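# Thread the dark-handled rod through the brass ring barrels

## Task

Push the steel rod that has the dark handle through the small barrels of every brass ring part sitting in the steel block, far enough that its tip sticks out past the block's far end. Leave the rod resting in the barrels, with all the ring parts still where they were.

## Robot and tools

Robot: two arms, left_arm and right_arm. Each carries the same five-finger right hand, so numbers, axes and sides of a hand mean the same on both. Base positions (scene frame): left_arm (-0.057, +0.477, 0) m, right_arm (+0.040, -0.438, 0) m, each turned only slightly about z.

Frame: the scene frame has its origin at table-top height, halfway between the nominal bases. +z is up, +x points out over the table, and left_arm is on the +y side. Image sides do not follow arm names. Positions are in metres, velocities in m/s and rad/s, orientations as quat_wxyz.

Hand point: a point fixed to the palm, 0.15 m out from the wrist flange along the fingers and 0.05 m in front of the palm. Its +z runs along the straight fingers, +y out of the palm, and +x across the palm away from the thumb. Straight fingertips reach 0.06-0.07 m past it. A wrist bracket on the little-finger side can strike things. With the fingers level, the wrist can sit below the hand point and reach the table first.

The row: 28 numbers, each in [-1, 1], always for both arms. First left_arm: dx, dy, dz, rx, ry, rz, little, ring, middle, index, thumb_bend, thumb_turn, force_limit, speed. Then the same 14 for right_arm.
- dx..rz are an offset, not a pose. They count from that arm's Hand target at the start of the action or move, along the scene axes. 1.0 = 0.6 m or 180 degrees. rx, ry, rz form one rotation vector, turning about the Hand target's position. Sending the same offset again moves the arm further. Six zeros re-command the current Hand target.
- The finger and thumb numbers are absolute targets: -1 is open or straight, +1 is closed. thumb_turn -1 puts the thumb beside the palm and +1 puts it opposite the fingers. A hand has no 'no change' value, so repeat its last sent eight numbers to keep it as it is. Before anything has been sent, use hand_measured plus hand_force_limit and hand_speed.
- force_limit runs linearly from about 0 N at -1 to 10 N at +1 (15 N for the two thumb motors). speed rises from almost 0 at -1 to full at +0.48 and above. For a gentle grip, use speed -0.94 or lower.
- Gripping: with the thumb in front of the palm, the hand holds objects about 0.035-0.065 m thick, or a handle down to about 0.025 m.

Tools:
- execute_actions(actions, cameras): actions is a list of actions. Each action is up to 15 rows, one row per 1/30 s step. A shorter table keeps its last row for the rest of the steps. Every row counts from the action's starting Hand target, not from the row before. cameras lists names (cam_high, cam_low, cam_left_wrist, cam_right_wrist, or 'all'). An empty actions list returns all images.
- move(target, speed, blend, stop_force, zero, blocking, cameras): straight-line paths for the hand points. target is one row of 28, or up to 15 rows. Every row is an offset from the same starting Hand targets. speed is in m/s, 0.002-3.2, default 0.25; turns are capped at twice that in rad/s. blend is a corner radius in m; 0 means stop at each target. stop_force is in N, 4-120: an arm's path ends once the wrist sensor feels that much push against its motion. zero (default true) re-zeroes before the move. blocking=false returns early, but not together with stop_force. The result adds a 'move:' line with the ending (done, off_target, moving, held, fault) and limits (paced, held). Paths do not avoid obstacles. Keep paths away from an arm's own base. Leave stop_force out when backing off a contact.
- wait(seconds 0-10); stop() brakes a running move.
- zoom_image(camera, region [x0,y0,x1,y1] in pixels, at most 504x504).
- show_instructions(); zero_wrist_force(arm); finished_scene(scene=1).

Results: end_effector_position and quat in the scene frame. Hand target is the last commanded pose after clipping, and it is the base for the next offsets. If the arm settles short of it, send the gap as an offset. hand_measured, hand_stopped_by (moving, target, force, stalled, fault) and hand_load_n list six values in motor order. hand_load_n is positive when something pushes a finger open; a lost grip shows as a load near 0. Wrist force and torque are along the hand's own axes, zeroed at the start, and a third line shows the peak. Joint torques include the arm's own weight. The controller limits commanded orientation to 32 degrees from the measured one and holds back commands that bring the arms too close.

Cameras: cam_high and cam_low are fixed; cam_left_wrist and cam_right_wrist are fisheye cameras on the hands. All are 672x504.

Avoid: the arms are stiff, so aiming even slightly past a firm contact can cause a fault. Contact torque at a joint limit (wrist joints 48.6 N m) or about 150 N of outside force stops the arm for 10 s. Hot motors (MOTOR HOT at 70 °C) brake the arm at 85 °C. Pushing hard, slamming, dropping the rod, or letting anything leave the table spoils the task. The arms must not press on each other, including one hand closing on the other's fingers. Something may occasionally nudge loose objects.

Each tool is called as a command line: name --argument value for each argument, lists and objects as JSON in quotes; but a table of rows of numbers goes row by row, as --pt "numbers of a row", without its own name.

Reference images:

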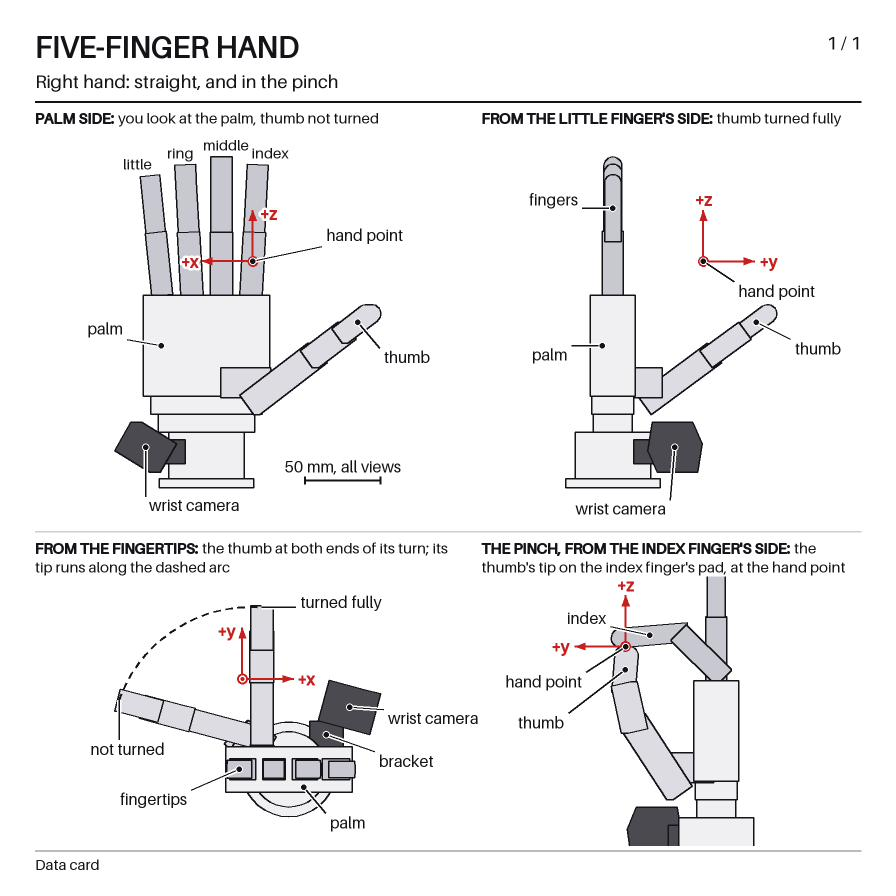

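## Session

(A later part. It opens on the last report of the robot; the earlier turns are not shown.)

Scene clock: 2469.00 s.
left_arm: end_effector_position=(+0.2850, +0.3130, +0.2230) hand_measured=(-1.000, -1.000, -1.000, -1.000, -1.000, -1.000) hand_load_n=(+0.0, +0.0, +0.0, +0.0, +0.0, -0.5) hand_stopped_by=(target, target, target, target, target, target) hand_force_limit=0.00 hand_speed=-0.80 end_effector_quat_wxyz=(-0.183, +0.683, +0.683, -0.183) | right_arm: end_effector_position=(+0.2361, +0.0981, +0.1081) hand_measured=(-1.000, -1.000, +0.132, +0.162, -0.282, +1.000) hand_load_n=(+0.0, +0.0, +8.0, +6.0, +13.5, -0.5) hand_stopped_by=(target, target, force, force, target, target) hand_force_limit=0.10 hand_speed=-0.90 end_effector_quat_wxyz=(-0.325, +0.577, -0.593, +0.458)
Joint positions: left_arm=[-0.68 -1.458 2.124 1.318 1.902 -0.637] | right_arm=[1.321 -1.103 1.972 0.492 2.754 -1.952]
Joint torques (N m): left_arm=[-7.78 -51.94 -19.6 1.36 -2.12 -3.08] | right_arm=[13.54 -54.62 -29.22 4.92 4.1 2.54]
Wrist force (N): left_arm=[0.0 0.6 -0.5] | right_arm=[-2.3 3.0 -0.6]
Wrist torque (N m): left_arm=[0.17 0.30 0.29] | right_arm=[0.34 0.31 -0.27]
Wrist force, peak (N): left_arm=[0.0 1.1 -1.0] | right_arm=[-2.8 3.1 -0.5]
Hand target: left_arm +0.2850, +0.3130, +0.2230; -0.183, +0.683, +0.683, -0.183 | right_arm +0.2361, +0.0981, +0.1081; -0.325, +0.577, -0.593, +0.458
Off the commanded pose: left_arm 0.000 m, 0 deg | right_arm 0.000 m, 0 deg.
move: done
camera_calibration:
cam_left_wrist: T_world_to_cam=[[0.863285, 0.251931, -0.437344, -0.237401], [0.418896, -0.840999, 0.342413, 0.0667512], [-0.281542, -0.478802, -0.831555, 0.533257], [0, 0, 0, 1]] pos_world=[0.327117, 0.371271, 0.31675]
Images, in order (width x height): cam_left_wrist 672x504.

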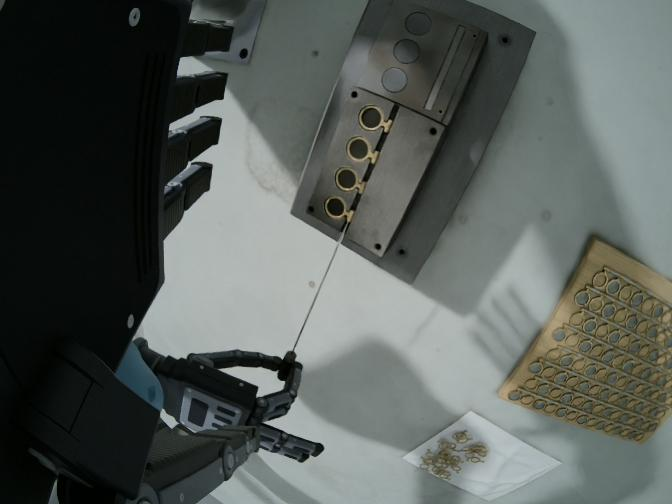

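move --target '[0,0,0,0,0,0, -1,-1,-1,-1,-1,-1, 0, -0.8, 0.0017,0.0166,0,0,0,0, -1,-1,0.5,0.5,-0.28,1, 0.1, -0.9]' --speed 0.01 --stop_force 4 --cameras '["cam_left_wrist"]'

zoom_image --camera "cam_left_wrist" --region '[332, 195, 368, 237]'

Scene clock: 2490.37 s.
left_arm: end_effector_position=(+0.2850, +0.3130, +0.2230) hand_measured=(-1.000, -1.000, -1.000, -1.000, -1.000, -1.000) hand_load_n=(+0.0, +0.0, +0.0, +0.0, +0.0, +0.0) hand_stopped_by=(target, target, target, target, target, target) hand_force_limit=0.00 hand_speed=-0.80 end_effector_quat_wxyz=(-0.183, +0.683, +0.683, -0.183) | right_arm: end_effector_position=(+0.2372, +0.1081, +0.1081) hand_measured=(-1.000, -1.000, +0.132, +0.162, -0.282, +1.000) hand_load_n=(+0.0, +0.0, +8.0, +5.5, +13.5, -0.5) hand_stopped_by=(target, target, force, force, target, target) hand_force_limit=0.10 hand_speed=-0.90 end_effector_quat_wxyz=(-0.325, +0.577, -0.593, +0.458)
Joint positions: left_arm=[-0.68 -1.458 2.124 1.318 1.902 -0.637] | right_arm=[1.324 -1.09 1.951 0.507 2.755 -1.944]
Joint torques (N m): left_arm=[-6.94 -48.43 -19.34 1.27 -1.83 -2.78] | right_arm=[13.37 -54.63 -28.32 4.75 4.08 2.34]
Wrist force (N): left_arm=[-0.3 0.6 -1.1] | right_arm=[-2.8 2.8 -0.2]
Wrist torque (N m): left_arm=[0.21 0.36 0.28] | right_arm=[0.30 0.38 -0.29]
Wrist force, peak (N): left_arm=[-0.1 0.8 -1.3] | right_arm=[-3.0 3.2 -0.7]
Hand target: left_arm +0.2850, +0.3130, +0.2230; -0.183, +0.683, +0.683, -0.183 | right_arm +0.2372, +0.1081, +0.1081; -0.325, +0.577, -0.593, +0.458
Off the commanded pose: left_arm 0.000 m, 0 deg | right_arm 0.000 m, 0 deg.
move: done
camera_calibration:
cam_left_wrist: T_world_to_cam=[[0.863285, 0.251931, -0.437344, -0.237401], [0.418896, -0.840999, 0.342413, 0.0667512], [-0.281542, -0.478802, -0.831555, 0.533257], [0, 0, 0, 1]] pos_world=[0.327117, 0.371271, 0.31675]
Images, in order (width x height): cam_left_wrist 672x504.

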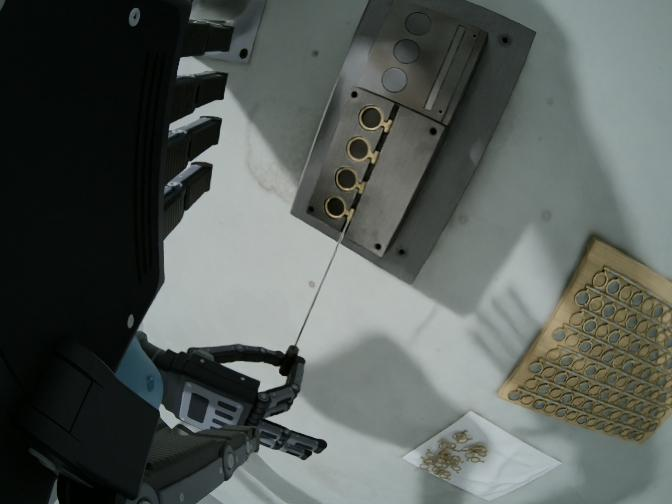

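Scaled by 12.000 from the camera's 672x504 image, which has a finer 960x720 frame.

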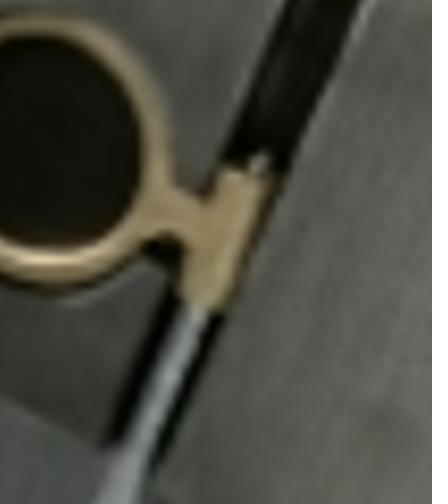

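move --target '[0.03,-0.0233,-0.1617,0,0.25,0, -1,-1,-1,-1,-1,-1, 0, -0.8, 0,0,0,0,0,0, -1,-1,0.5,0.5,-0.28,1, 0.1, -0.9]' --speed 0.2 --cameras '["cam_left_wrist"]'

zoom_image --camera "cam_left_wrist" --region '[312, 210, 345, 260]'

Scene clock: 2506.00 s.
left_arm: end_effector_position=(+0.3030, +0.2990, +0.1260) hand_measured=(-1.000, -1.000, -1.000, -1.000, -1.000, -1.000) hand_load_n=(+0.0, +0.0, -0.5, +0.0, +0.0, +0.0) hand_stopped_by=(target, target, target, target, target, target) hand_force_limit=0.00 hand_speed=-0.80 end_effector_quat_wxyz=(-0.430, +0.561, +0.561, -0.431) | right_arm: end_effector_position=(+0.2372, +0.1081, +0.1081) hand_measured=(-1.000, -1.000, +0.132, +0.162, -0.282, +1.000) hand_load_n=(+0.0, +0.0, +8.0, +6.0, +13.5, -0.5) hand_stopped_by=(target, target, force, force, target, target) hand_force_limit=0.10 hand_speed=-0.90 end_effector_quat_wxyz=(-0.325, +0.577, -0.593, +0.458)
Joint positions: left_arm=[-0.496 -0.887 2.018 1.711 2.076 -0.148] | right_arm=[1.324 -1.09 1.951 0.507 2.755 -1.944]
Joint torques (N m): left_arm=[12.19 -50.18 -27.04 6.7 3.37 2.99] | right_arm=[13.62 -55.81 -29.12 4.48 3.91 2.4]
Wrist force (N): left_arm=[0.5 0.0 0.0] | right_arm=[-2.5 2.4 -0.8]
Wrist torque (N m): left_arm=[0.01 0.02 -0.06] | right_arm=[0.28 0.36 -0.29]
Wrist force, peak (N): left_arm=[-0.1 0.9 -1.3] | right_arm=[-2.9 3.2 -0.6]
Hand target: left_arm +0.3030, +0.2990, +0.1260; -0.430, +0.561, +0.561, -0.431 | right_arm +0.2372, +0.1081, +0.1081; -0.325, +0.577, -0.593, +0.458
Off the commanded pose: left_arm 0.000 m, 0 deg | right_arm 0.000 m, 0 deg.
move: done
camera_calibration:
cam_left_wrist: T_world_to_cam=[[0.301394, 0.251905, -0.919622, -0.0607464], [0.538352, -0.840993, -0.0539287, 0.0944082], [-0.786981, -0.478827, -0.389084, 0.548365], [0, 0, 0, 1]] pos_world=[0.399036, 0.357271, 0.162587]
Images, in order (width x height): cam_left_wrist 672x504.

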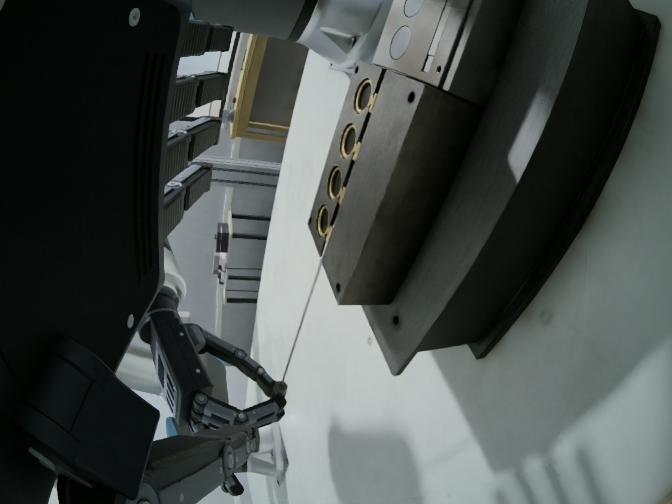

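Scaled by 10.080 from the camera's 672x504 image, which has a finer 960x720 frame.

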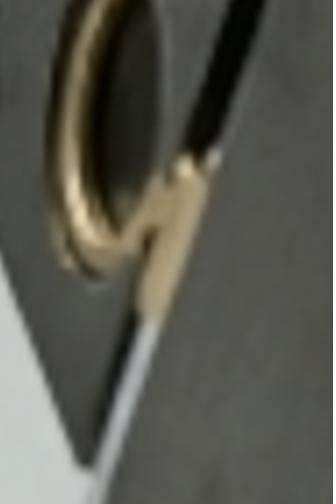

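zoom_image --camera "cam_left_wrist" --region '[320, 220, 338, 245]'

move --target '[0.0267,0.0233,0.0983,0,-0.0833,0, -1,-1,-1,-1,-1,-1, 0, -0.8, 0,0,0,0,0,0, -1,-1,0.5,0.5,-0.28,1, 0.1, -0.9]' --speed 0.2 --cameras '["cam_left_wrist"]'

zoom_image --camera "cam_left_wrist" --region '[350, 215, 375, 250]'

Scaled by 20.160 from the camera's 672x504 image, which has a finer 960x720 frame.

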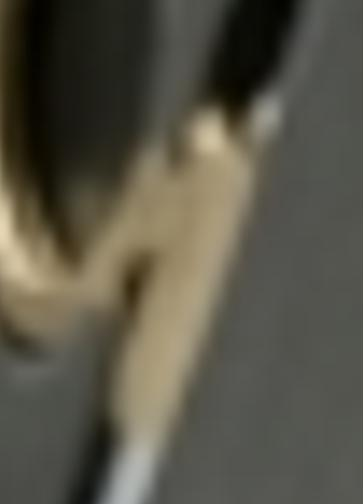

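Scene clock: 2544.83 s.
left_arm: end_effector_position=(+0.3190, +0.3130, +0.1850) hand_measured=(-1.000, -1.000, -1.000, -1.000, -1.000, -1.000) hand_load_n=(+0.0, +0.0, +0.0, +0.0, +0.0, +0.0) hand_stopped_by=(target, target, target, target, target, target) hand_force_limit=0.00 hand_speed=-0.80 end_effector_quat_wxyz=(-0.354, +0.612, +0.612, -0.354) | right_arm: end_effector_position=(+0.2372, +0.1081, +0.1081) hand_measured=(-1.000, -1.000, +0.132, +0.162, -0.282, +1.000) hand_load_n=(+0.5, +0.0, +8.0, +5.5, +13.0, -0.5) hand_stopped_by=(target, target, force, force, target, target) hand_force_limit=0.10 hand_speed=-0.90 end_effector_quat_wxyz=(-0.325, +0.577, -0.593, +0.458)
Joint positions: left_arm=[-0.497 -1.089 2.003 1.639 2.02 -0.281] | right_arm=[1.324 -1.09 1.951 0.507 2.755 -1.944]
Joint torques (N m): left_arm=[-7.7 -75.41 -34.77 0.44 -2.16 -3.14] | right_arm=[14.55 -55.08 -27.85 5.27 3.76 2.74]
Wrist force (N): left_arm=[0.6 -0.1 -0.5] | right_arm=[-2.6 2.7 -1.1]
Wrist torque (N m): left_arm=[0.04 0.10 0.19] | right_arm=[0.35 0.38 -0.28]
Wrist force, peak (N): left_arm=[0.8 -1.2 -0.8] | right_arm=[-2.5 3.4 -0.9]
Hand target: left_arm +0.3190, +0.3130, +0.1850; -0.353, +0.612, +0.612, -0.354 | right_arm +0.2372, +0.1081, +0.1081; -0.325, +0.577, -0.593, +0.458
Off the commanded pose: left_arm 0.000 m, 0 deg | right_arm 0.000 m, 0 deg.
move: done
camera_calibration:
cam_left_wrist: T_world_to_cam=[[0.528725, 0.251862, -0.810565, -0.107639], [0.533977, -0.841012, 0.0869865, 0.0760776], [-0.659786, -0.478815, -0.579153, 0.585149], [0, 0, 0, 1]] pos_world=[0.402361, 0.371271, 0.245025]
Images, in order (width x height): cam_left_wrist 672x504.

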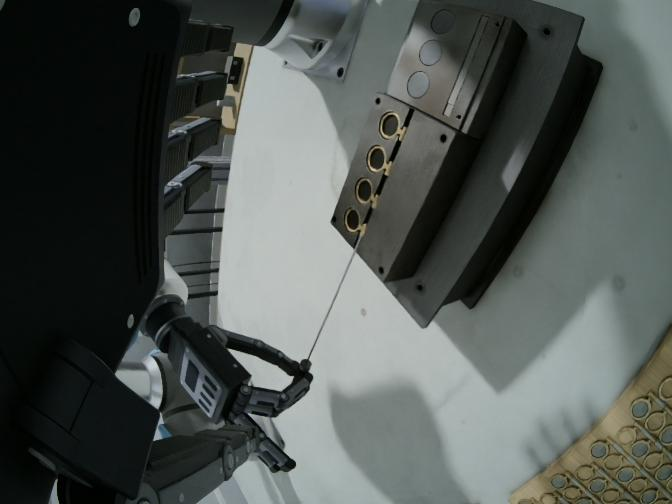

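Scaled by 14.400 from the camera's 672x504 image, which has a finer 960x720 frame.

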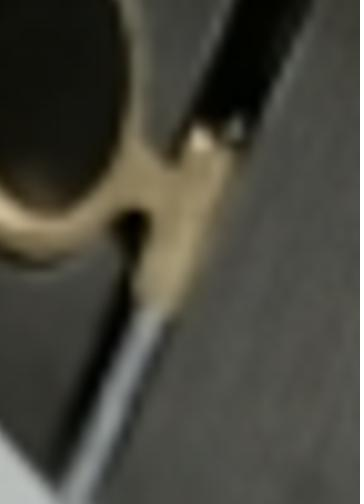

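move --target '[0,0,0,0,0,0, -1,-1,-1,-1,-1,-1, 0, -0.8, 0.0021,0.0199,0,0,0,0, -1,-1,0.5,0.5,-0.28,1, 0.1, -0.9]' --speed 0.012 --stop_force 4 --cameras '["cam_left_wrist"]'

zoom_image --camera "cam_left_wrist" --region '[350, 190, 385, 240]'

Scene clock: 2595.87 s.
left_arm: end_effector_position=(+0.3190, +0.3130, +0.1850) hand_measured=(-1.000, -1.000, -1.000, -1.000, -1.000, -1.000) hand_load_n=(+0.0, +0.0, +0.0, +0.0, +0.0, +0.0) hand_stopped_by=(target, target, target, target, target, target) hand_force_limit=0.00 hand_speed=-0.80 end_effector_quat_wxyz=(-0.353, +0.612, +0.612, -0.354) | right_arm: end_effector_position=(+0.2384, +0.1200, +0.1081) hand_measured=(-1.000, -1.000, +0.132, +0.162, -0.282, +1.000) hand_load_n=(+0.0, +0.0, +8.0, +6.0, +13.5, -0.5) hand_stopped_by=(target, target, force, force, target, target) hand_force_limit=0.10 hand_speed=-0.90 end_effector_quat_wxyz=(-0.325, +0.577, -0.593, +0.458)
Joint positions: left_arm=[-0.497 -1.089 2.003 1.639 2.02 -0.281] | right_arm=[1.327 -1.074 1.925 0.525 2.755 -1.935]
Joint torques (N m): left_arm=[-5.69 -71.73 -34.44 0.75 -2.08 -3.59] | right_arm=[12.46 -55.58 -28.28 4.76 3.97 2.88]
Wrist force (N): left_arm=[0.4 -0.2 -0.5] | right_arm=[-2.5 2.4 -0.7]
Wrist torque (N m): left_arm=[0.03 0.14 0.17] | right_arm=[0.25 0.32 -0.29]
Wrist force, peak (N): left_arm=[1.0 0.0 -1.0] | right_arm=[-2.9 3.0 -0.9]
Hand target: left_arm +0.3190, +0.3130, +0.1850; -0.353, +0.612, +0.612, -0.354 | right_arm +0.2384, +0.1200, +0.1081; -0.325, +0.577, -0.593, +0.458
Off the commanded pose: left_arm 0.000 m, 0 deg | right_arm 0.000 m, 0 deg.
move: done
camera_calibration:
cam_left_wrist: T_world_to_cam=[[0.528911, 0.251894, -0.810433, -0.107676], [0.533957, -0.841016, 0.0870756, 0.0760564], [-0.659653, -0.478792, -0.579323, 0.585187], [0, 0, 0, 1]] pos_world=[0.402361, 0.371271, 0.245126]
Images, in order (width x height): cam_left_wrist 672x504.

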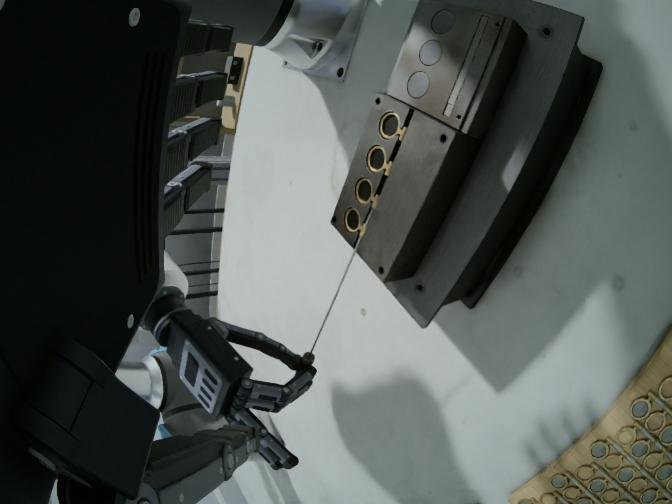

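Scaled by 10.080 from the camera's 672x504 image, which has a finer 960x720 frame.

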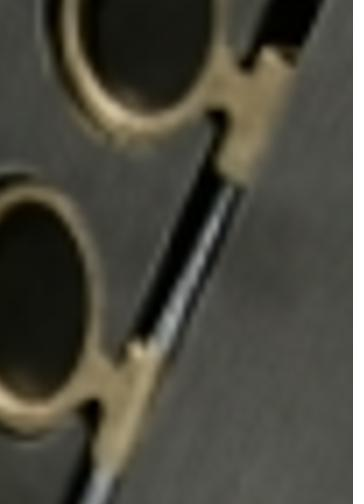

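zoom_image --camera "cam_left_wrist" --region '[348, 215, 373, 250]'

zoom_image --camera "cam_left_wrist" --region '[360, 190, 385, 225]'

zoom_image --camera "cam_left_wrist" --region '[300, 230, 370, 370]'

Scaled by 14.400 from the camera's 672x504 image, which has a finer 960x720 frame.

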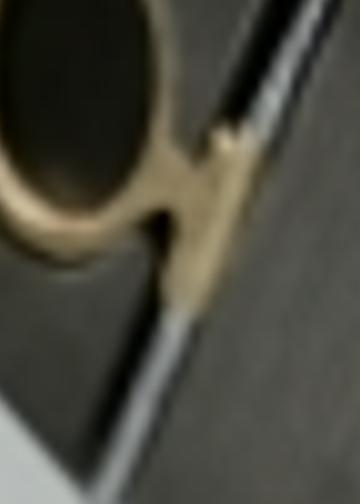

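Scaled by 14.400 from the camera's 672x504 image, which has a finer 960x720 frame.

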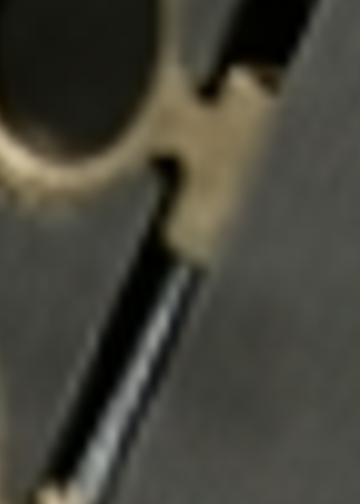

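Scaled by 3.600 from the camera's 672x504 image, which has a finer 960x720 frame.

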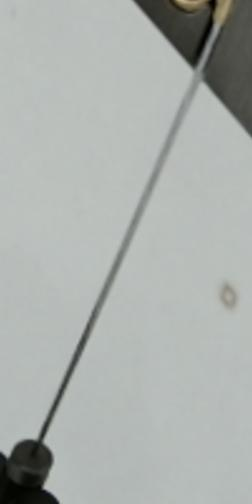

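move --target '[0,0,0,0,0,0, -1,-1,-1,-1,-1,-1, 0, -0.8, 0,0,0,0,0,0, -1,-1,0.5,0.5,-0.28,1, 0.1, -0.9]' --cameras '["cam_left_wrist"]'

zoom_image --camera "cam_left_wrist" --region '[355, 185, 390, 235]'

Scene clock: 2673.23 s.
left_arm: end_effector_position=(+0.3190, +0.3130, +0.1850) hand_measured=(-1.000, -1.000, -1.000, -1.000, -1.000, -1.000) hand_load_n=(+0.0, +0.0, +0.0, +0.0, +0.0, +0.0) hand_stopped_by=(target, target, target, target, target, target) hand_force_limit=0.00 hand_speed=-0.80 end_effector_quat_wxyz=(-0.353, +0.612, +0.612, -0.354) | right_arm: end_effector_position=(+0.2384, +0.1200, +0.1081) hand_measured=(-1.000, -1.000, +0.132, +0.162, -0.282, +1.000) hand_load_n=(+0.0, +0.0, +8.0, +6.0, +13.5, -0.5) hand_stopped_by=(target, target, force, force, target, target) hand_force_limit=0.10 hand_speed=-0.90 end_effector_quat_wxyz=(-0.325, +0.577, -0.593, +0.458)
Joint positions: left_arm=[-0.497 -1.089 2.003 1.639 2.02 -0.281] | right_arm=[1.327 -1.074 1.925 0.525 2.755 -1.935]
Joint torques (N m): left_arm=[-7.16 -74.61 -33.46 0.82 -2.04 -3.53] | right_arm=[13.77 -56.28 -29.08 4.98 4.31 2.62]
Wrist force (N): left_arm=[0.5 0.0 -0.7] | right_arm=[-2.4 2.9 -0.7]
Wrist torque (N m): left_arm=[0.06 0.12 0.19] | right_arm=[0.33 0.31 -0.28]
Wrist force, peak (N): left_arm=[1.1 0.0 -0.9] | right_arm=[-2.9 3.3 -0.7]
Hand target: left_arm +0.3190, +0.3130, +0.1850; -0.353, +0.612, +0.612, -0.354 | right_arm +0.2384, +0.1200, +0.1081; -0.325, +0.577, -0.593, +0.458
Off the commanded pose: left_arm 0.000 m, 0 deg | right_arm 0.000 m, 0 deg.
move: done
camera_calibration:
cam_left_wrist: T_world_to_cam=[[0.528911, 0.251894, -0.810433, -0.107676], [0.533957, -0.841016, 0.0870756, 0.0760564], [-0.659653, -0.478792, -0.579323, 0.585187], [0, 0, 0, 1]] pos_world=[0.402361, 0.371271, 0.245126]
Images, in order (width x height): cam_left_wrist 672x504.

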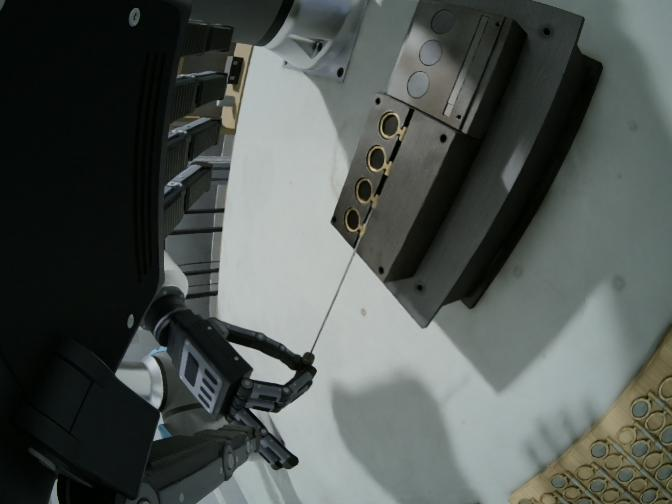

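Scaled by 10.080 from the camera's 672x504 image, which has a finer 960x720 frame.

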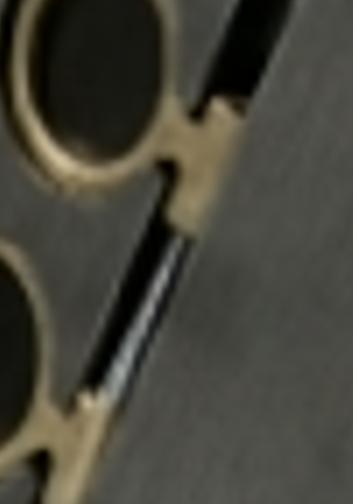

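move --target '[0,0,0,0,0,0, -1,-1,-1,-1,-1,-1, 0, -0.8, 0.00175,0.0166,0,0,0,0, -1,-1,0.5,0.5,-0.28,1, 0.1, -0.9]' --speed 0.01 --stop_force 4 --cameras '["cam_left_wrist"]'

zoom_image --camera "cam_left_wrist" --region '[355, 165, 397, 225]'

Scene clock: 2685.97 s.
left_arm: end_effector_position=(+0.3190, +0.3130, +0.1850) hand_measured=(-1.000, -1.000, -1.000, -1.000, -1.000, -1.000) hand_load_n=(+0.0, +0.0, +0.0, +0.0, +0.0, +0.0) hand_stopped_by=(target, target, target, target, target, target) hand_force_limit=0.00 hand_speed=-0.80 end_effector_quat_wxyz=(-0.353, +0.612, +0.612, -0.354) | right_arm: end_effector_position=(+0.2395, +0.1300, +0.1081) hand_measured=(-1.000, -1.000, +0.132, +0.162, -0.282, +1.000) hand_load_n=(+0.0, +0.0, +7.5, +6.0, +13.0, -0.5) hand_stopped_by=(target, target, force, force, target, target) hand_force_limit=0.10 hand_speed=-0.90 end_effector_quat_wxyz=(-0.325, +0.577, -0.593, +0.458)
Joint positions: left_arm=[-0.497 -1.089 2.003 1.639 2.02 -0.281] | right_arm=[1.33 -1.061 1.904 0.54 2.756 -1.928]
Joint torques (N m): left_arm=[-8.53 -72 -32.54 0.61 -1.58 -3.42] | right_arm=[12.61 -58.23 -28.32 5.14 4.17 2.45]
Wrist force (N): left_arm=[0.3 0.2 -0.5] | right_arm=[-2.7 2.5 -0.8]
Wrist torque (N m): left_arm=[0.08 0.16 0.18] | right_arm=[0.24 0.37 -0.33]
Wrist force, peak (N): left_arm=[0.8 0.0 -1.2] | right_arm=[-2.7 3.4 -0.6]
Hand target: left_arm +0.3190, +0.3130, +0.1850; -0.353, +0.612, +0.612, -0.354 | right_arm +0.2395, +0.1300, +0.1081; -0.325, +0.577, -0.593, +0.458
Off the commanded pose: left_arm 0.000 m, 0 deg | right_arm 0.000 m, 0 deg.
move: done
camera_calibration:
cam_left_wrist: T_world_to_cam=[[0.528911, 0.251894, -0.810433, -0.107676], [0.533957, -0.841016, 0.0870756, 0.0760564], [-0.659653, -0.478792, -0.579323, 0.585187], [0, 0, 0, 1]] pos_world=[0.402361, 0.371271, 0.245126]
Images, in order (width x height): cam_left_wrist 672x504.

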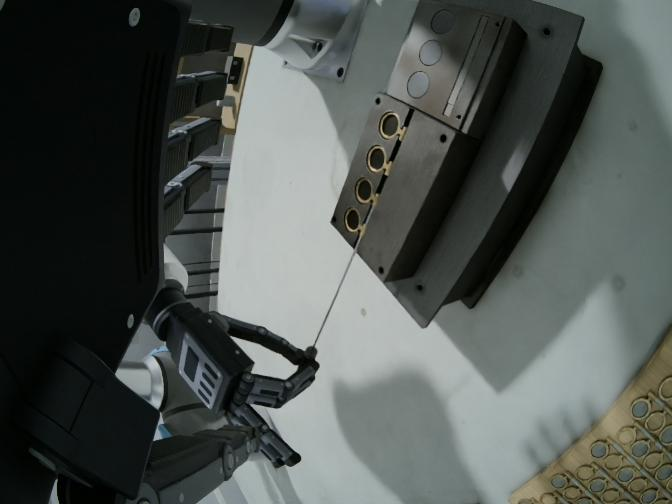

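Scaled by 8.400 from the camera's 672x504 image, which has a finer 960x720 frame.

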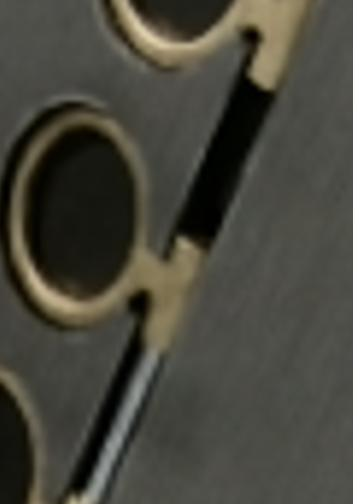

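move --target '[0,0,0,0,0,0, -1,-1,-1,-1,-1,-1, 0, -0.8, 0.00125,0.0116,0,0,0,0, -1,-1,0.5,0.5,-0.28,1, 0.1, -0.9]' --speed 0.01 --stop_force 4 --cameras '["cam_left_wrist"]'

zoom_image --camera "cam_left_wrist" --region '[355, 165, 397, 225]'

Scene clock: 2700.40 s.
left_arm: end_effector_position=(+0.3190, +0.3130, +0.1850) hand_measured=(-1.000, -1.000, -1.000, -1.000, -1.000, -1.000) hand_load_n=(+0.0, +0.0, +0.0, +0.0, +0.0, +0.0) hand_stopped_by=(target, target, target, target, target, target) hand_force_limit=0.00 hand_speed=-0.80 end_effector_quat_wxyz=(-0.353, +0.612, +0.612, -0.354) | right_arm: end_effector_position=(+0.2402, +0.1369, +0.1081) hand_measured=(-1.000, -1.000, +0.132, +0.162, -0.282, +1.000) hand_load_n=(+0.0, +0.0, +8.0, +6.0, +13.5, +0.0) hand_stopped_by=(target, target, force, force, target, target) hand_force_limit=0.10 hand_speed=-0.90 end_effector_quat_wxyz=(-0.325, +0.577, -0.593, +0.458)
Joint positions: left_arm=[-0.497 -1.089 2.003 1.639 2.02 -0.281] | right_arm=[1.332 -1.052 1.889 0.55 2.756 -1.923]
Joint torques (N m): left_arm=[-7.32 -71.29 -31.48 0.78 -1.68 -3.6] | right_arm=[15.23 -59.98 -29.16 5.18 3.97 2.22]
Wrist force (N): left_arm=[0.6 0.0 -0.9] | right_arm=[-2.6 2.5 -0.4]
Wrist torque (N m): left_arm=[0.07 0.12 0.19] | right_arm=[0.21 0.35 -0.33]
Wrist force, peak (N): left_arm=[0.8 -0.2 -1.1] | right_arm=[-2.9 3.2 -0.3]
Hand target: left_arm +0.3190, +0.3130, +0.1850; -0.353, +0.612, +0.612, -0.354 | right_arm +0.2402, +0.1369, +0.1081; -0.325, +0.577, -0.593, +0.458
Off the commanded pose: left_arm 0.000 m, 0 deg | right_arm 0.000 m, 0 deg.
move: done
camera_calibration:
cam_left_wrist: T_world_to_cam=[[0.528911, 0.251894, -0.810433, -0.107676], [0.533957, -0.841016, 0.0870756, 0.0760564], [-0.659653, -0.478792, -0.579323, 0.585187], [0, 0, 0, 1]] pos_world=[0.402361, 0.371271, 0.245126]
Images, in order (width x height): cam_left_wrist 672x504.

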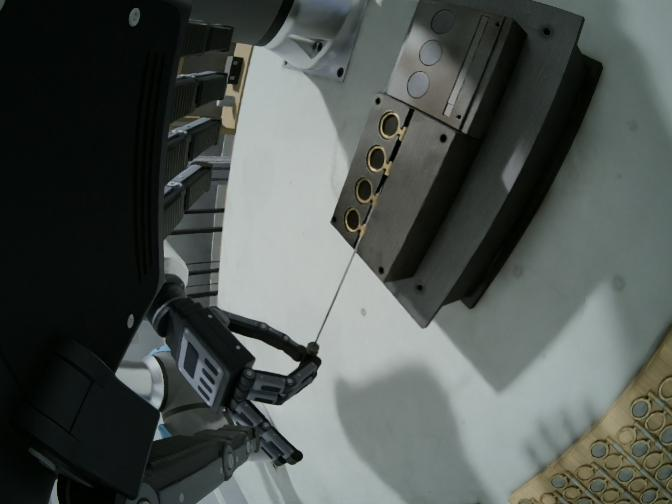

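Scaled by 8.400 from the camera's 672x504 image, which has a finer 960x720 frame.

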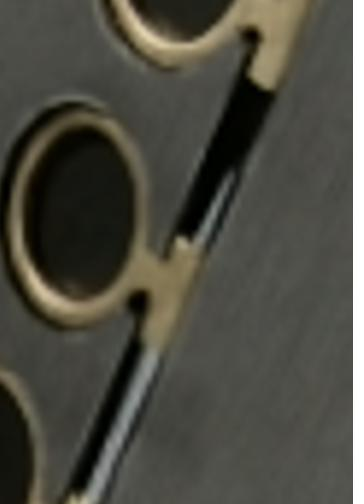

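zoom_image --camera "cam_left_wrist" --region '[370, 165, 395, 200]'

Scaled by 14.400 from the camera's 672x504 image, which has a finer 960x720 frame.

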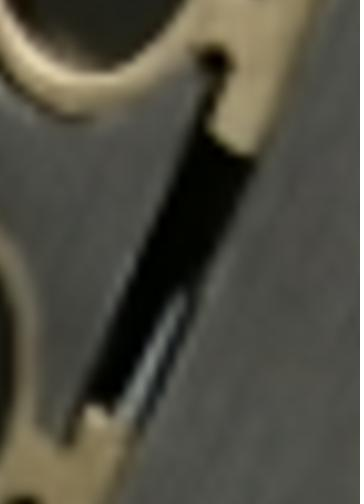

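move --pt "0 0 0 0 0 0 -1 -1 -1 -1 -1 -1 0 -0.8 0 0 -0.0018 0.0022 0 0 -1 -1 0.5 0.5 -0.28 1 0.1 -0.9" --pt "0 0 0 0 0 0 -1 -1 -1 -1 -1 -1 0 -0.8 0.00105 0.00995 -0.0018 0.0022 0 0 -1 -1 0.5 0.5 -0.28 1 0.1 -0.9" --speed 0.01 --cameras '["cam_left_wrist"]'

zoom_image --camera "cam_left_wrist" --region '[370, 150, 400, 192]'

Scene clock: 2744.90 s.
left_arm: end_effector_position=(+0.3190, +0.3130, +0.1850) hand_measured=(-1.000, -1.000, -1.000, -1.000, -1.000, -1.000) hand_load_n=(+0.0, +0.0, +0.0, +0.0, +0.0, +0.0) hand_stopped_by=(target, target, target, target, target, target) hand_force_limit=0.00 hand_speed=-0.80 end_effector_quat_wxyz=(-0.353, +0.612, +0.612, -0.354) | right_arm: end_effector_position=(+0.2409, +0.1428, +0.1070) hand_measured=(-1.000, -1.000, +0.132, +0.162, -0.282, +1.000) hand_load_n=(+0.0, -0.5, +8.0, +6.0, +13.5, -0.5) hand_stopped_by=(target, target, force, force, target, target) hand_force_limit=0.10 hand_speed=-0.90 end_effector_quat_wxyz=(-0.327, +0.576, -0.595, +0.456)
Joint positions: left_arm=[-0.497 -1.089 2.003 1.639 2.02 -0.281] | right_arm=[1.333 -1.046 1.879 0.55 2.755 -1.919]
Joint torques (N m): left_arm=[-8.2 -72.97 -31.63 0.89 -1.58 -3.44] | right_arm=[13.97 -62.35 -30.38 5.3 3.95 2.64]
Wrist force (N): left_arm=[0.5 0.2 -0.5] | right_arm=[-2.5 2.7 -0.6]
Wrist torque (N m): left_arm=[0.08 0.13 0.19] | right_arm=[0.27 0.34 -0.32]
Wrist force, peak (N): left_arm=[0.9 -0.5 -1.0] | right_arm=[-2.6 3.4 -0.1]
Hand target: left_arm +0.3190, +0.3130, +0.1850; -0.353, +0.612, +0.612, -0.354 | right_arm +0.2409, +0.1429, +0.1070; -0.327, +0.576, -0.595, +0.456
Off the commanded pose: left_arm 0.000 m, 0 deg | right_arm 0.000 m, 0 deg.
move: done
camera_calibration:
cam_left_wrist: T_world_to_cam=[[0.528911, 0.251894, -0.810433, -0.107676], [0.533957, -0.841016, 0.0870756, 0.0760564], [-0.659653, -0.478792, -0.579323, 0.585187], [0, 0, 0, 1]] pos_world=[0.402361, 0.371271, 0.245126]
Images, in order (width x height): cam_left_wrist 672x504.

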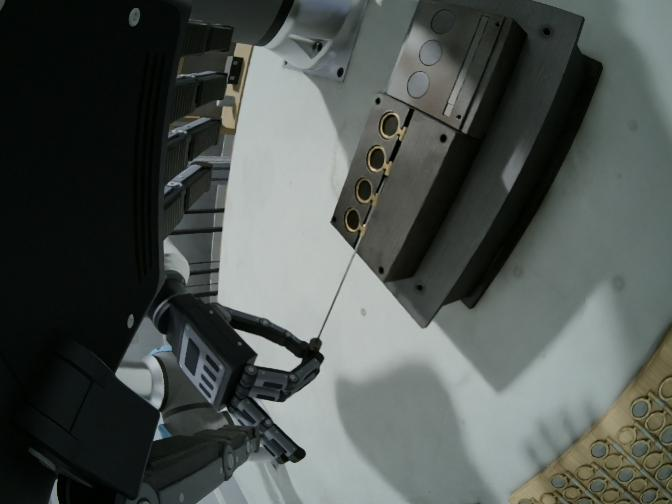

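Scaled by 12.000 from the camera's 672x504 image, which has a finer 960x720 frame.

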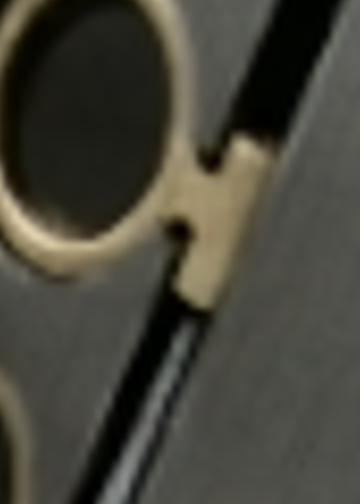

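move --target '[0,0,0,0,0,0, -1,-1,-1,-1,-1,-1, 0, -0.8, 0.0021,0.0199,0,0,0,0, -1,-1,0.5,0.5,-0.28,1, 0.1, -0.9]' --speed 0.01 --stop_force 4 --cameras '["cam_left_wrist"]'

zoom_image --camera "cam_left_wrist" --region '[375, 120, 411, 180]'

Scene clock: 2770.53 s.
left_arm: end_effector_position=(+0.3190, +0.3130, +0.1850) hand_measured=(-1.000, -1.000, -1.000, -1.000, -1.000, -1.000) hand_load_n=(+0.0, +0.0, +0.0, +0.0, +0.0, -0.5) hand_stopped_by=(target, target, target, target, target, target) hand_force_limit=0.00 hand_speed=-0.80 end_effector_quat_wxyz=(-0.353, +0.612, +0.612, -0.354) | right_arm: end_effector_position=(+0.2421, +0.1548, +0.1070) hand_measured=(-1.000, -1.000, +0.132, +0.162, -0.282, +1.000) hand_load_n=(-0.5, +0.0, +8.0, +6.0, +13.5, -0.5) hand_stopped_by=(target, target, force, force, target, target) hand_force_limit=0.10 hand_speed=-0.90 end_effector_quat_wxyz=(-0.327, +0.576, -0.595, +0.456)
Joint positions: left_arm=[-0.497 -1.089 2.003 1.639 2.02 -0.281] | right_arm=[1.336 -1.03 1.853 0.568 2.755 -1.911]
Joint torques (N m): left_arm=[-7.35 -73.02 -32.35 0.41 -1.98 -3.26] | right_arm=[12.39 -60.41 -29.91 5.59 3.78 2.6]
Wrist force (N): left_arm=[0.7 -0.3 -0.7] | right_arm=[-2.3 2.7 -0.3]
Wrist torque (N m): left_arm=[0.02 0.10 0.18] | right_arm=[0.27 0.32 -0.30]
Wrist force, peak (N): left_arm=[1.0 -0.5 -1.1] | right_arm=[-2.8 3.2 -0.3]
Hand target: left_arm +0.3190, +0.3130, +0.1850; -0.353, +0.612, +0.612, -0.354 | right_arm +0.2421, +0.1548, +0.1070; -0.327, +0.576, -0.595, +0.456
Off the commanded pose: left_arm 0.000 m, 0 deg | right_arm 0.000 m, 0 deg.
move: done
camera_calibration:
cam_left_wrist: T_world_to_cam=[[0.528911, 0.251894, -0.810433, -0.107676], [0.533957, -0.841016, 0.0870756, 0.0760564], [-0.659653, -0.478792, -0.579323, 0.585187], [0, 0, 0, 1]] pos_world=[0.402361, 0.371271, 0.245126]
Images, in order (width x height): cam_left_wrist 672x504.

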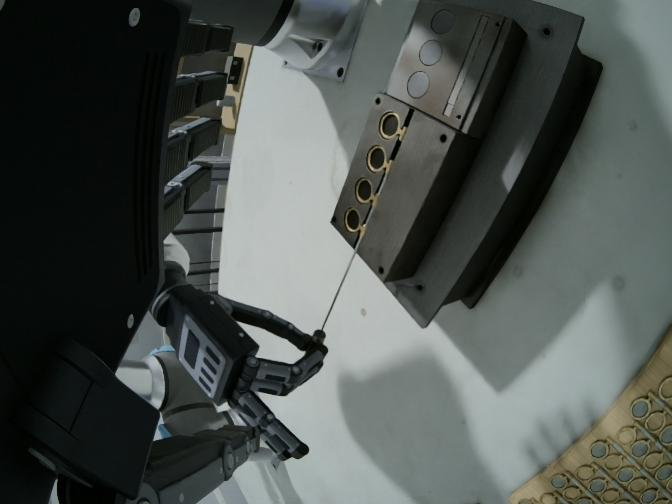

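Scaled by 8.400 from the camera's 672x504 image, which has a finer 960x720 frame.

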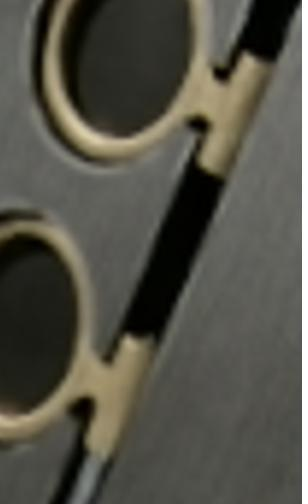

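zoom_image --camera "cam_left_wrist" --region '[382, 135, 406, 170]'

zoom_image --camera "cam_left_wrist" --region '[300, 230, 370, 370]'

Scaled by 14.400 from the camera's 672x504 image, which has a finer 960x720 frame.

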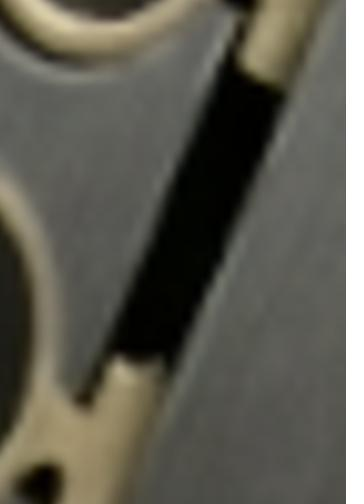

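Scaled by 3.600 from the camera's 672x504 image, which has a finer 960x720 frame.

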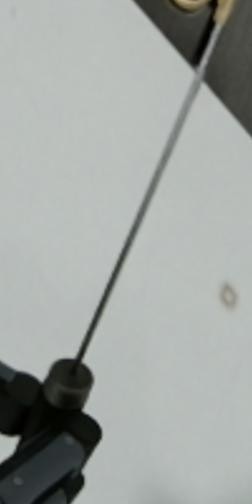

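move --target '[0,0,0,0,0,0, -1,-1,-1,-1,-1,-1, 0, -0.8, 0.0014,0.0133,0,0,0,0, -1,-1,0.5,0.5,-0.28,1, 0.1, -0.9]' --speed 0.01 --stop_force 4 --cameras '["cam_left_wrist"]'

zoom_image --camera "cam_left_wrist" --region '[382, 125, 412, 170]'

Scene clock: 2813.33 s.
left_arm: end_effector_position=(+0.3190, +0.3130, +0.1850) hand_measured=(-1.000, -1.000, -1.000, -1.000, -1.000, -1.000) hand_load_n=(+0.0, +0.0, +0.0, +0.0, +0.0, +0.0) hand_stopped_by=(target, target, target, target, target, target) hand_force_limit=0.00 hand_speed=-0.80 end_effector_quat_wxyz=(-0.353, +0.612, +0.612, -0.354) | right_arm: end_effector_position=(+0.2430, +0.1628, +0.1070) hand_measured=(-1.000, -1.000, +0.132, +0.162, -0.282, +1.000) hand_load_n=(+0.0, +0.0, +8.0, +6.0, +13.5, -0.5) hand_stopped_by=(target, target, force, force, target, target) hand_force_limit=0.10 hand_speed=-0.90 end_effector_quat_wxyz=(-0.327, +0.576, -0.595, +0.456)
Joint positions: left_arm=[-0.497 -1.089 2.003 1.639 2.02 -0.281] | right_arm=[1.338 -1.02 1.836 0.58 2.756 -1.906]
Joint torques (N m): left_arm=[-9.09 -74.31 -31.74 0.54 -2.05 -3.91] | right_arm=[13.99 -62.04 -30.6 5.27 4.1 2.11]
Wrist force (N): left_arm=[0.8 0.0 -0.7] | right_arm=[-2.1 3.0 -0.5]
Wrist torque (N m): left_arm=[0.07 0.08 0.21] | right_arm=[0.35 0.31 -0.27]
Wrist force, peak (N): left_arm=[1.0 0.1 -1.2] | right_arm=[-2.8 3.0 -0.8]
Hand target: left_arm +0.3190, +0.3130, +0.1850; -0.353, +0.612, +0.612, -0.354 | right_arm +0.2430, +0.1628, +0.1070; -0.327, +0.576, -0.595, +0.456
Off the commanded pose: left_arm 0.000 m, 0 deg | right_arm 0.000 m, 0 deg.
move: done
camera_calibration:
cam_left_wrist: T_world_to_cam=[[0.528911, 0.251894, -0.810433, -0.107676], [0.533957, -0.841016, 0.0870756, 0.0760564], [-0.659653, -0.478792, -0.579323, 0.585187], [0, 0, 0, 1]] pos_world=[0.402361, 0.371271, 0.245126]
Images, in order (width x height): cam_left_wrist 672x504.

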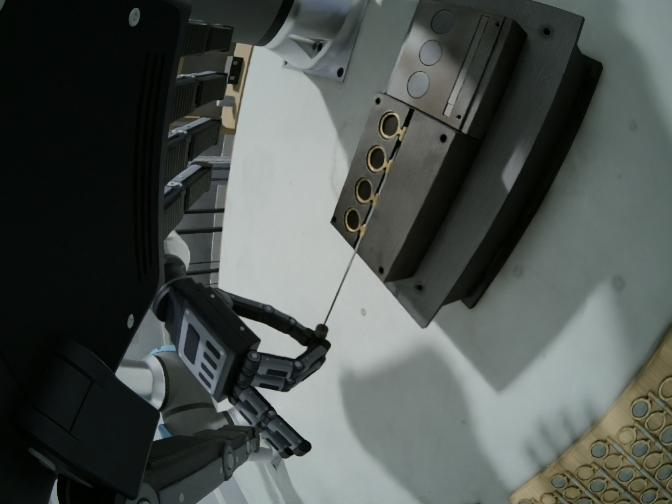

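Scaled by 11.200 from the camera's 672x504 image, which has a finer 960x720 frame.

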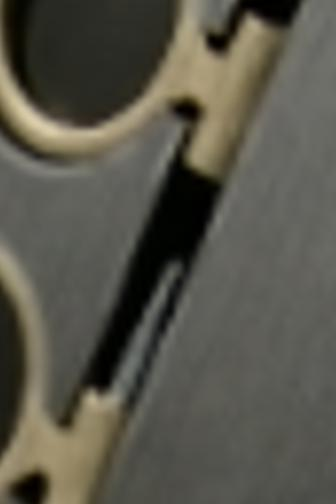

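move --target '[0,0,0,0,0,0, -1,-1,-1,-1,-1,-1, 0, -0.8, 0.0033,0.0315,0,0,0,0, -1,-1,0.5,0.5,-0.28,1, 0.1, -0.9]' --speed 0.012 --stop_force 4 --cameras '["cam_left_wrist"]'

zoom_image --camera "cam_left_wrist" --region '[382, 95, 422, 155]'

Scene clock: 2832.90 s.
left_arm: end_effector_position=(+0.3190, +0.3130, +0.1850) hand_measured=(-1.000, -1.000, -1.000, -1.000, -1.000, -1.000) hand_load_n=(+0.5, +0.0, +0.0, +0.0, +0.0, -0.5) hand_stopped_by=(target, target, target, target, target, target) hand_force_limit=0.00 hand_speed=-0.80 end_effector_quat_wxyz=(-0.353, +0.612, +0.612, -0.354) | right_arm: end_effector_position=(+0.2449, +0.1817, +0.1070) hand_measured=(-1.000, -1.000, +0.132, +0.162, -0.282, +1.000) hand_load_n=(+0.0, +0.0, +8.0, +6.0, +13.5, -0.5) hand_stopped_by=(target, target, force, force, target, target) hand_force_limit=0.10 hand_speed=-0.90 end_effector_quat_wxyz=(-0.327, +0.576, -0.595, +0.456)
Joint positions: left_arm=[-0.497 -1.089 2.003 1.639 2.02 -0.281] | right_arm=[1.343 -0.995 1.794 0.608 2.756 -1.894]
Joint torques (N m): left_arm=[-7.52 -72.32 -30.61 0.52 -2.18 -3.46] | right_arm=[15.64 -64.93 -30.31 5.19 3.86 2.43]
Wrist force (N): left_arm=[1.0 -0.3 -0.7] | right_arm=[-2.0 3.0 -0.3]
Wrist torque (N m): left_arm=[0.01 0.05 0.20] | right_arm=[0.30 0.29 -0.25]
Wrist force, peak (N): left_arm=[0.7 -0.2 -1.2] | right_arm=[-2.3 3.2 -0.9]
Hand target: left_arm +0.3190, +0.3130, +0.1850; -0.353, +0.612, +0.612, -0.354 | right_arm +0.2449, +0.1817, +0.1070; -0.327, +0.576, -0.595, +0.456
Off the commanded pose: left_arm 0.000 m, 0 deg | right_arm 0.000 m, 0 deg.
move: done
camera_calibration:
cam_left_wrist: T_world_to_cam=[[0.528911, 0.251894, -0.810433, -0.107676], [0.533957, -0.841016, 0.0870756, 0.0760564], [-0.659653, -0.478792, -0.579323, 0.585187], [0, 0, 0, 1]] pos_world=[0.402361, 0.371271, 0.245126]
Images, in order (width x height): cam_left_wrist 672x504.

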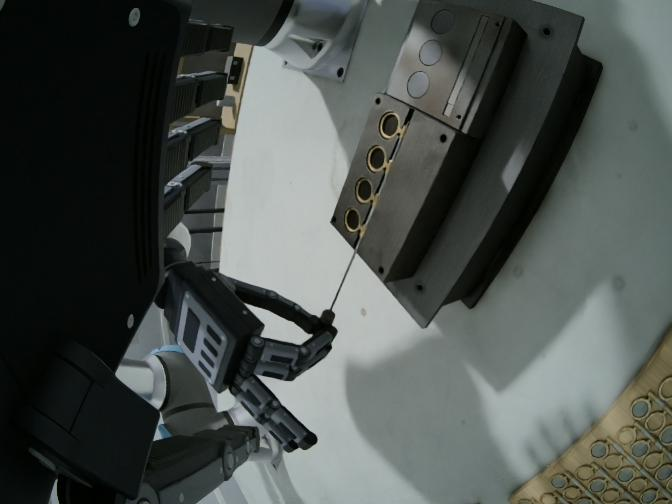

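Scaled by 8.400 from the camera's 672x504 image, which has a finer 960x720 frame.

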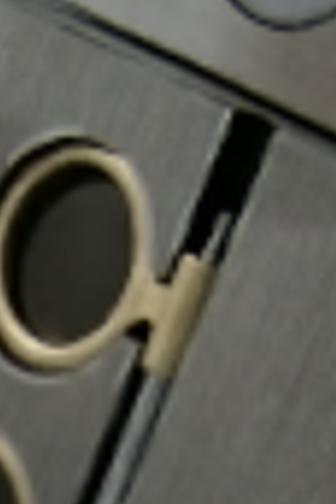

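move --target '[0,0,0,0,0,0, -1,-1,-1,-1,-1,-1, 0, -0.8, 0.0026,0.0248,0,0,0,0, -1,-1,0.5,0.5,-0.28,1, 0.1, -0.9]' --speed 0.015 --stop_force 4 --cameras '["cam_left_wrist"]'

zoom_image --camera "cam_left_wrist" --region '[340, 80, 440, 260]'

Scene clock: 2866.83 s.
left_arm: end_effector_position=(+0.3190, +0.3130, +0.1850) hand_measured=(-1.000, -1.000, -1.000, -1.000, -1.000, -1.000) hand_load_n=(+0.0, +0.0, +0.0, +0.5, +0.0, +0.0) hand_stopped_by=(target, target, target, target, target, target) hand_force_limit=0.00 hand_speed=-0.80 end_effector_quat_wxyz=(-0.353, +0.612, +0.612, -0.354) | right_arm: end_effector_position=(+0.2465, +0.1966, +0.1070) hand_measured=(-1.000, -1.000, +0.132, +0.162, -0.282, +1.000) hand_load_n=(+0.0, +0.0, +7.5, +6.0, +13.5, -0.5) hand_stopped_by=(target, target, force, force, target, target) hand_force_limit=0.10 hand_speed=-0.90 end_effector_quat_wxyz=(-0.327, +0.576, -0.595, +0.456)
Joint positions: left_arm=[-0.497 -1.089 2.003 1.639 2.02 -0.281] | right_arm=[1.346 -0.976 1.761 0.63 2.757 -1.885]
Joint torques (N m): left_arm=[-7.06 -72.49 -29.99 0.63 -1.63 -3.28] | right_arm=[13.01 -65.5 -30.99 5.23 3.51 2.73]
Wrist force (N): left_arm=[0.5 -0.5 -0.4] | right_arm=[-2.1 2.9 -0.7]
Wrist torque (N m): left_arm=[-0.03 0.11 0.16] | right_arm=[0.35 0.32 -0.25]
Wrist force, peak (N): left_arm=[1.0 -0.1 -1.1] | right_arm=[-2.6 3.1 -0.3]
Hand target: left_arm +0.3190, +0.3130, +0.1850; -0.353, +0.612, +0.612, -0.354 | right_arm +0.2465, +0.1966, +0.1070; -0.327, +0.576, -0.595, +0.456
Off the commanded pose: left_arm 0.000 m, 0 deg | right_arm 0.000 m, 0 deg.
move: done
camera_calibration:
cam_left_wrist: T_world_to_cam=[[0.528911, 0.251894, -0.810433, -0.107676], [0.533957, -0.841016, 0.0870756, 0.0760564], [-0.659653, -0.478792, -0.579323, 0.585187], [0, 0, 0, 1]] pos_world=[0.402361, 0.371271, 0.245126]
Images, in order (width x height): cam_left_wrist 672x504.

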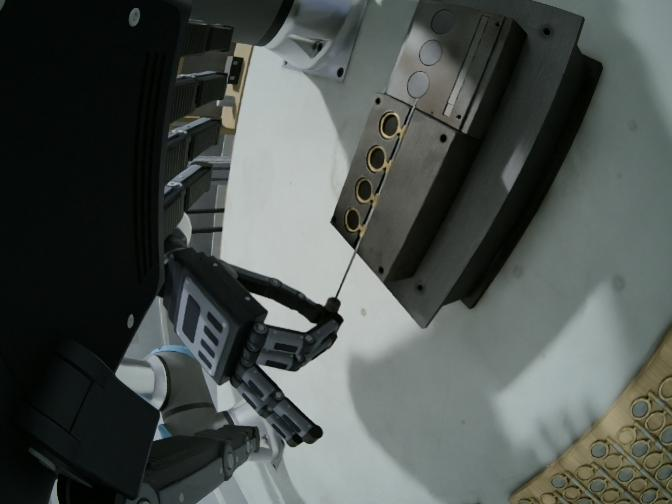

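Scaled by 2.800 from the camera's 672x504 image, which has a finer 960x720 frame.

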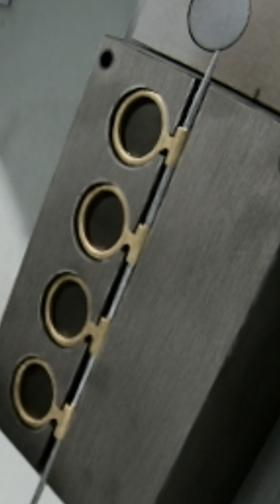

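zoom_image --camera "cam_left_wrist" --region '[220, 240, 380, 400]'

zoom_image --camera "cam_left_wrist" --region '[390, 60, 430, 120]'

Scaled by 3.150 from the camera's 672x504 image, which has a finer 960x720 frame.

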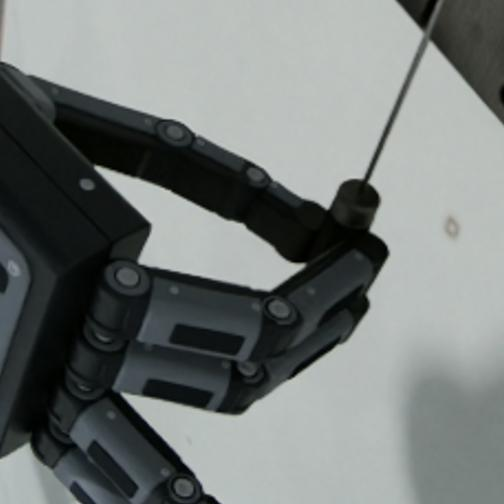

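Scaled by 8.400 from the camera's 672x504 image, which has a finer 960x720 frame.

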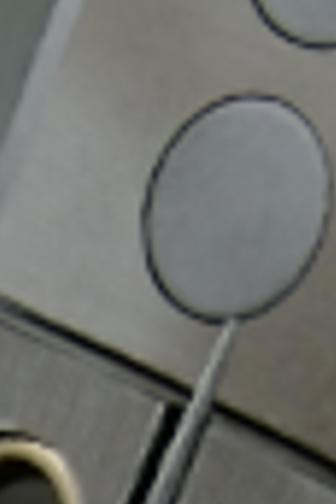

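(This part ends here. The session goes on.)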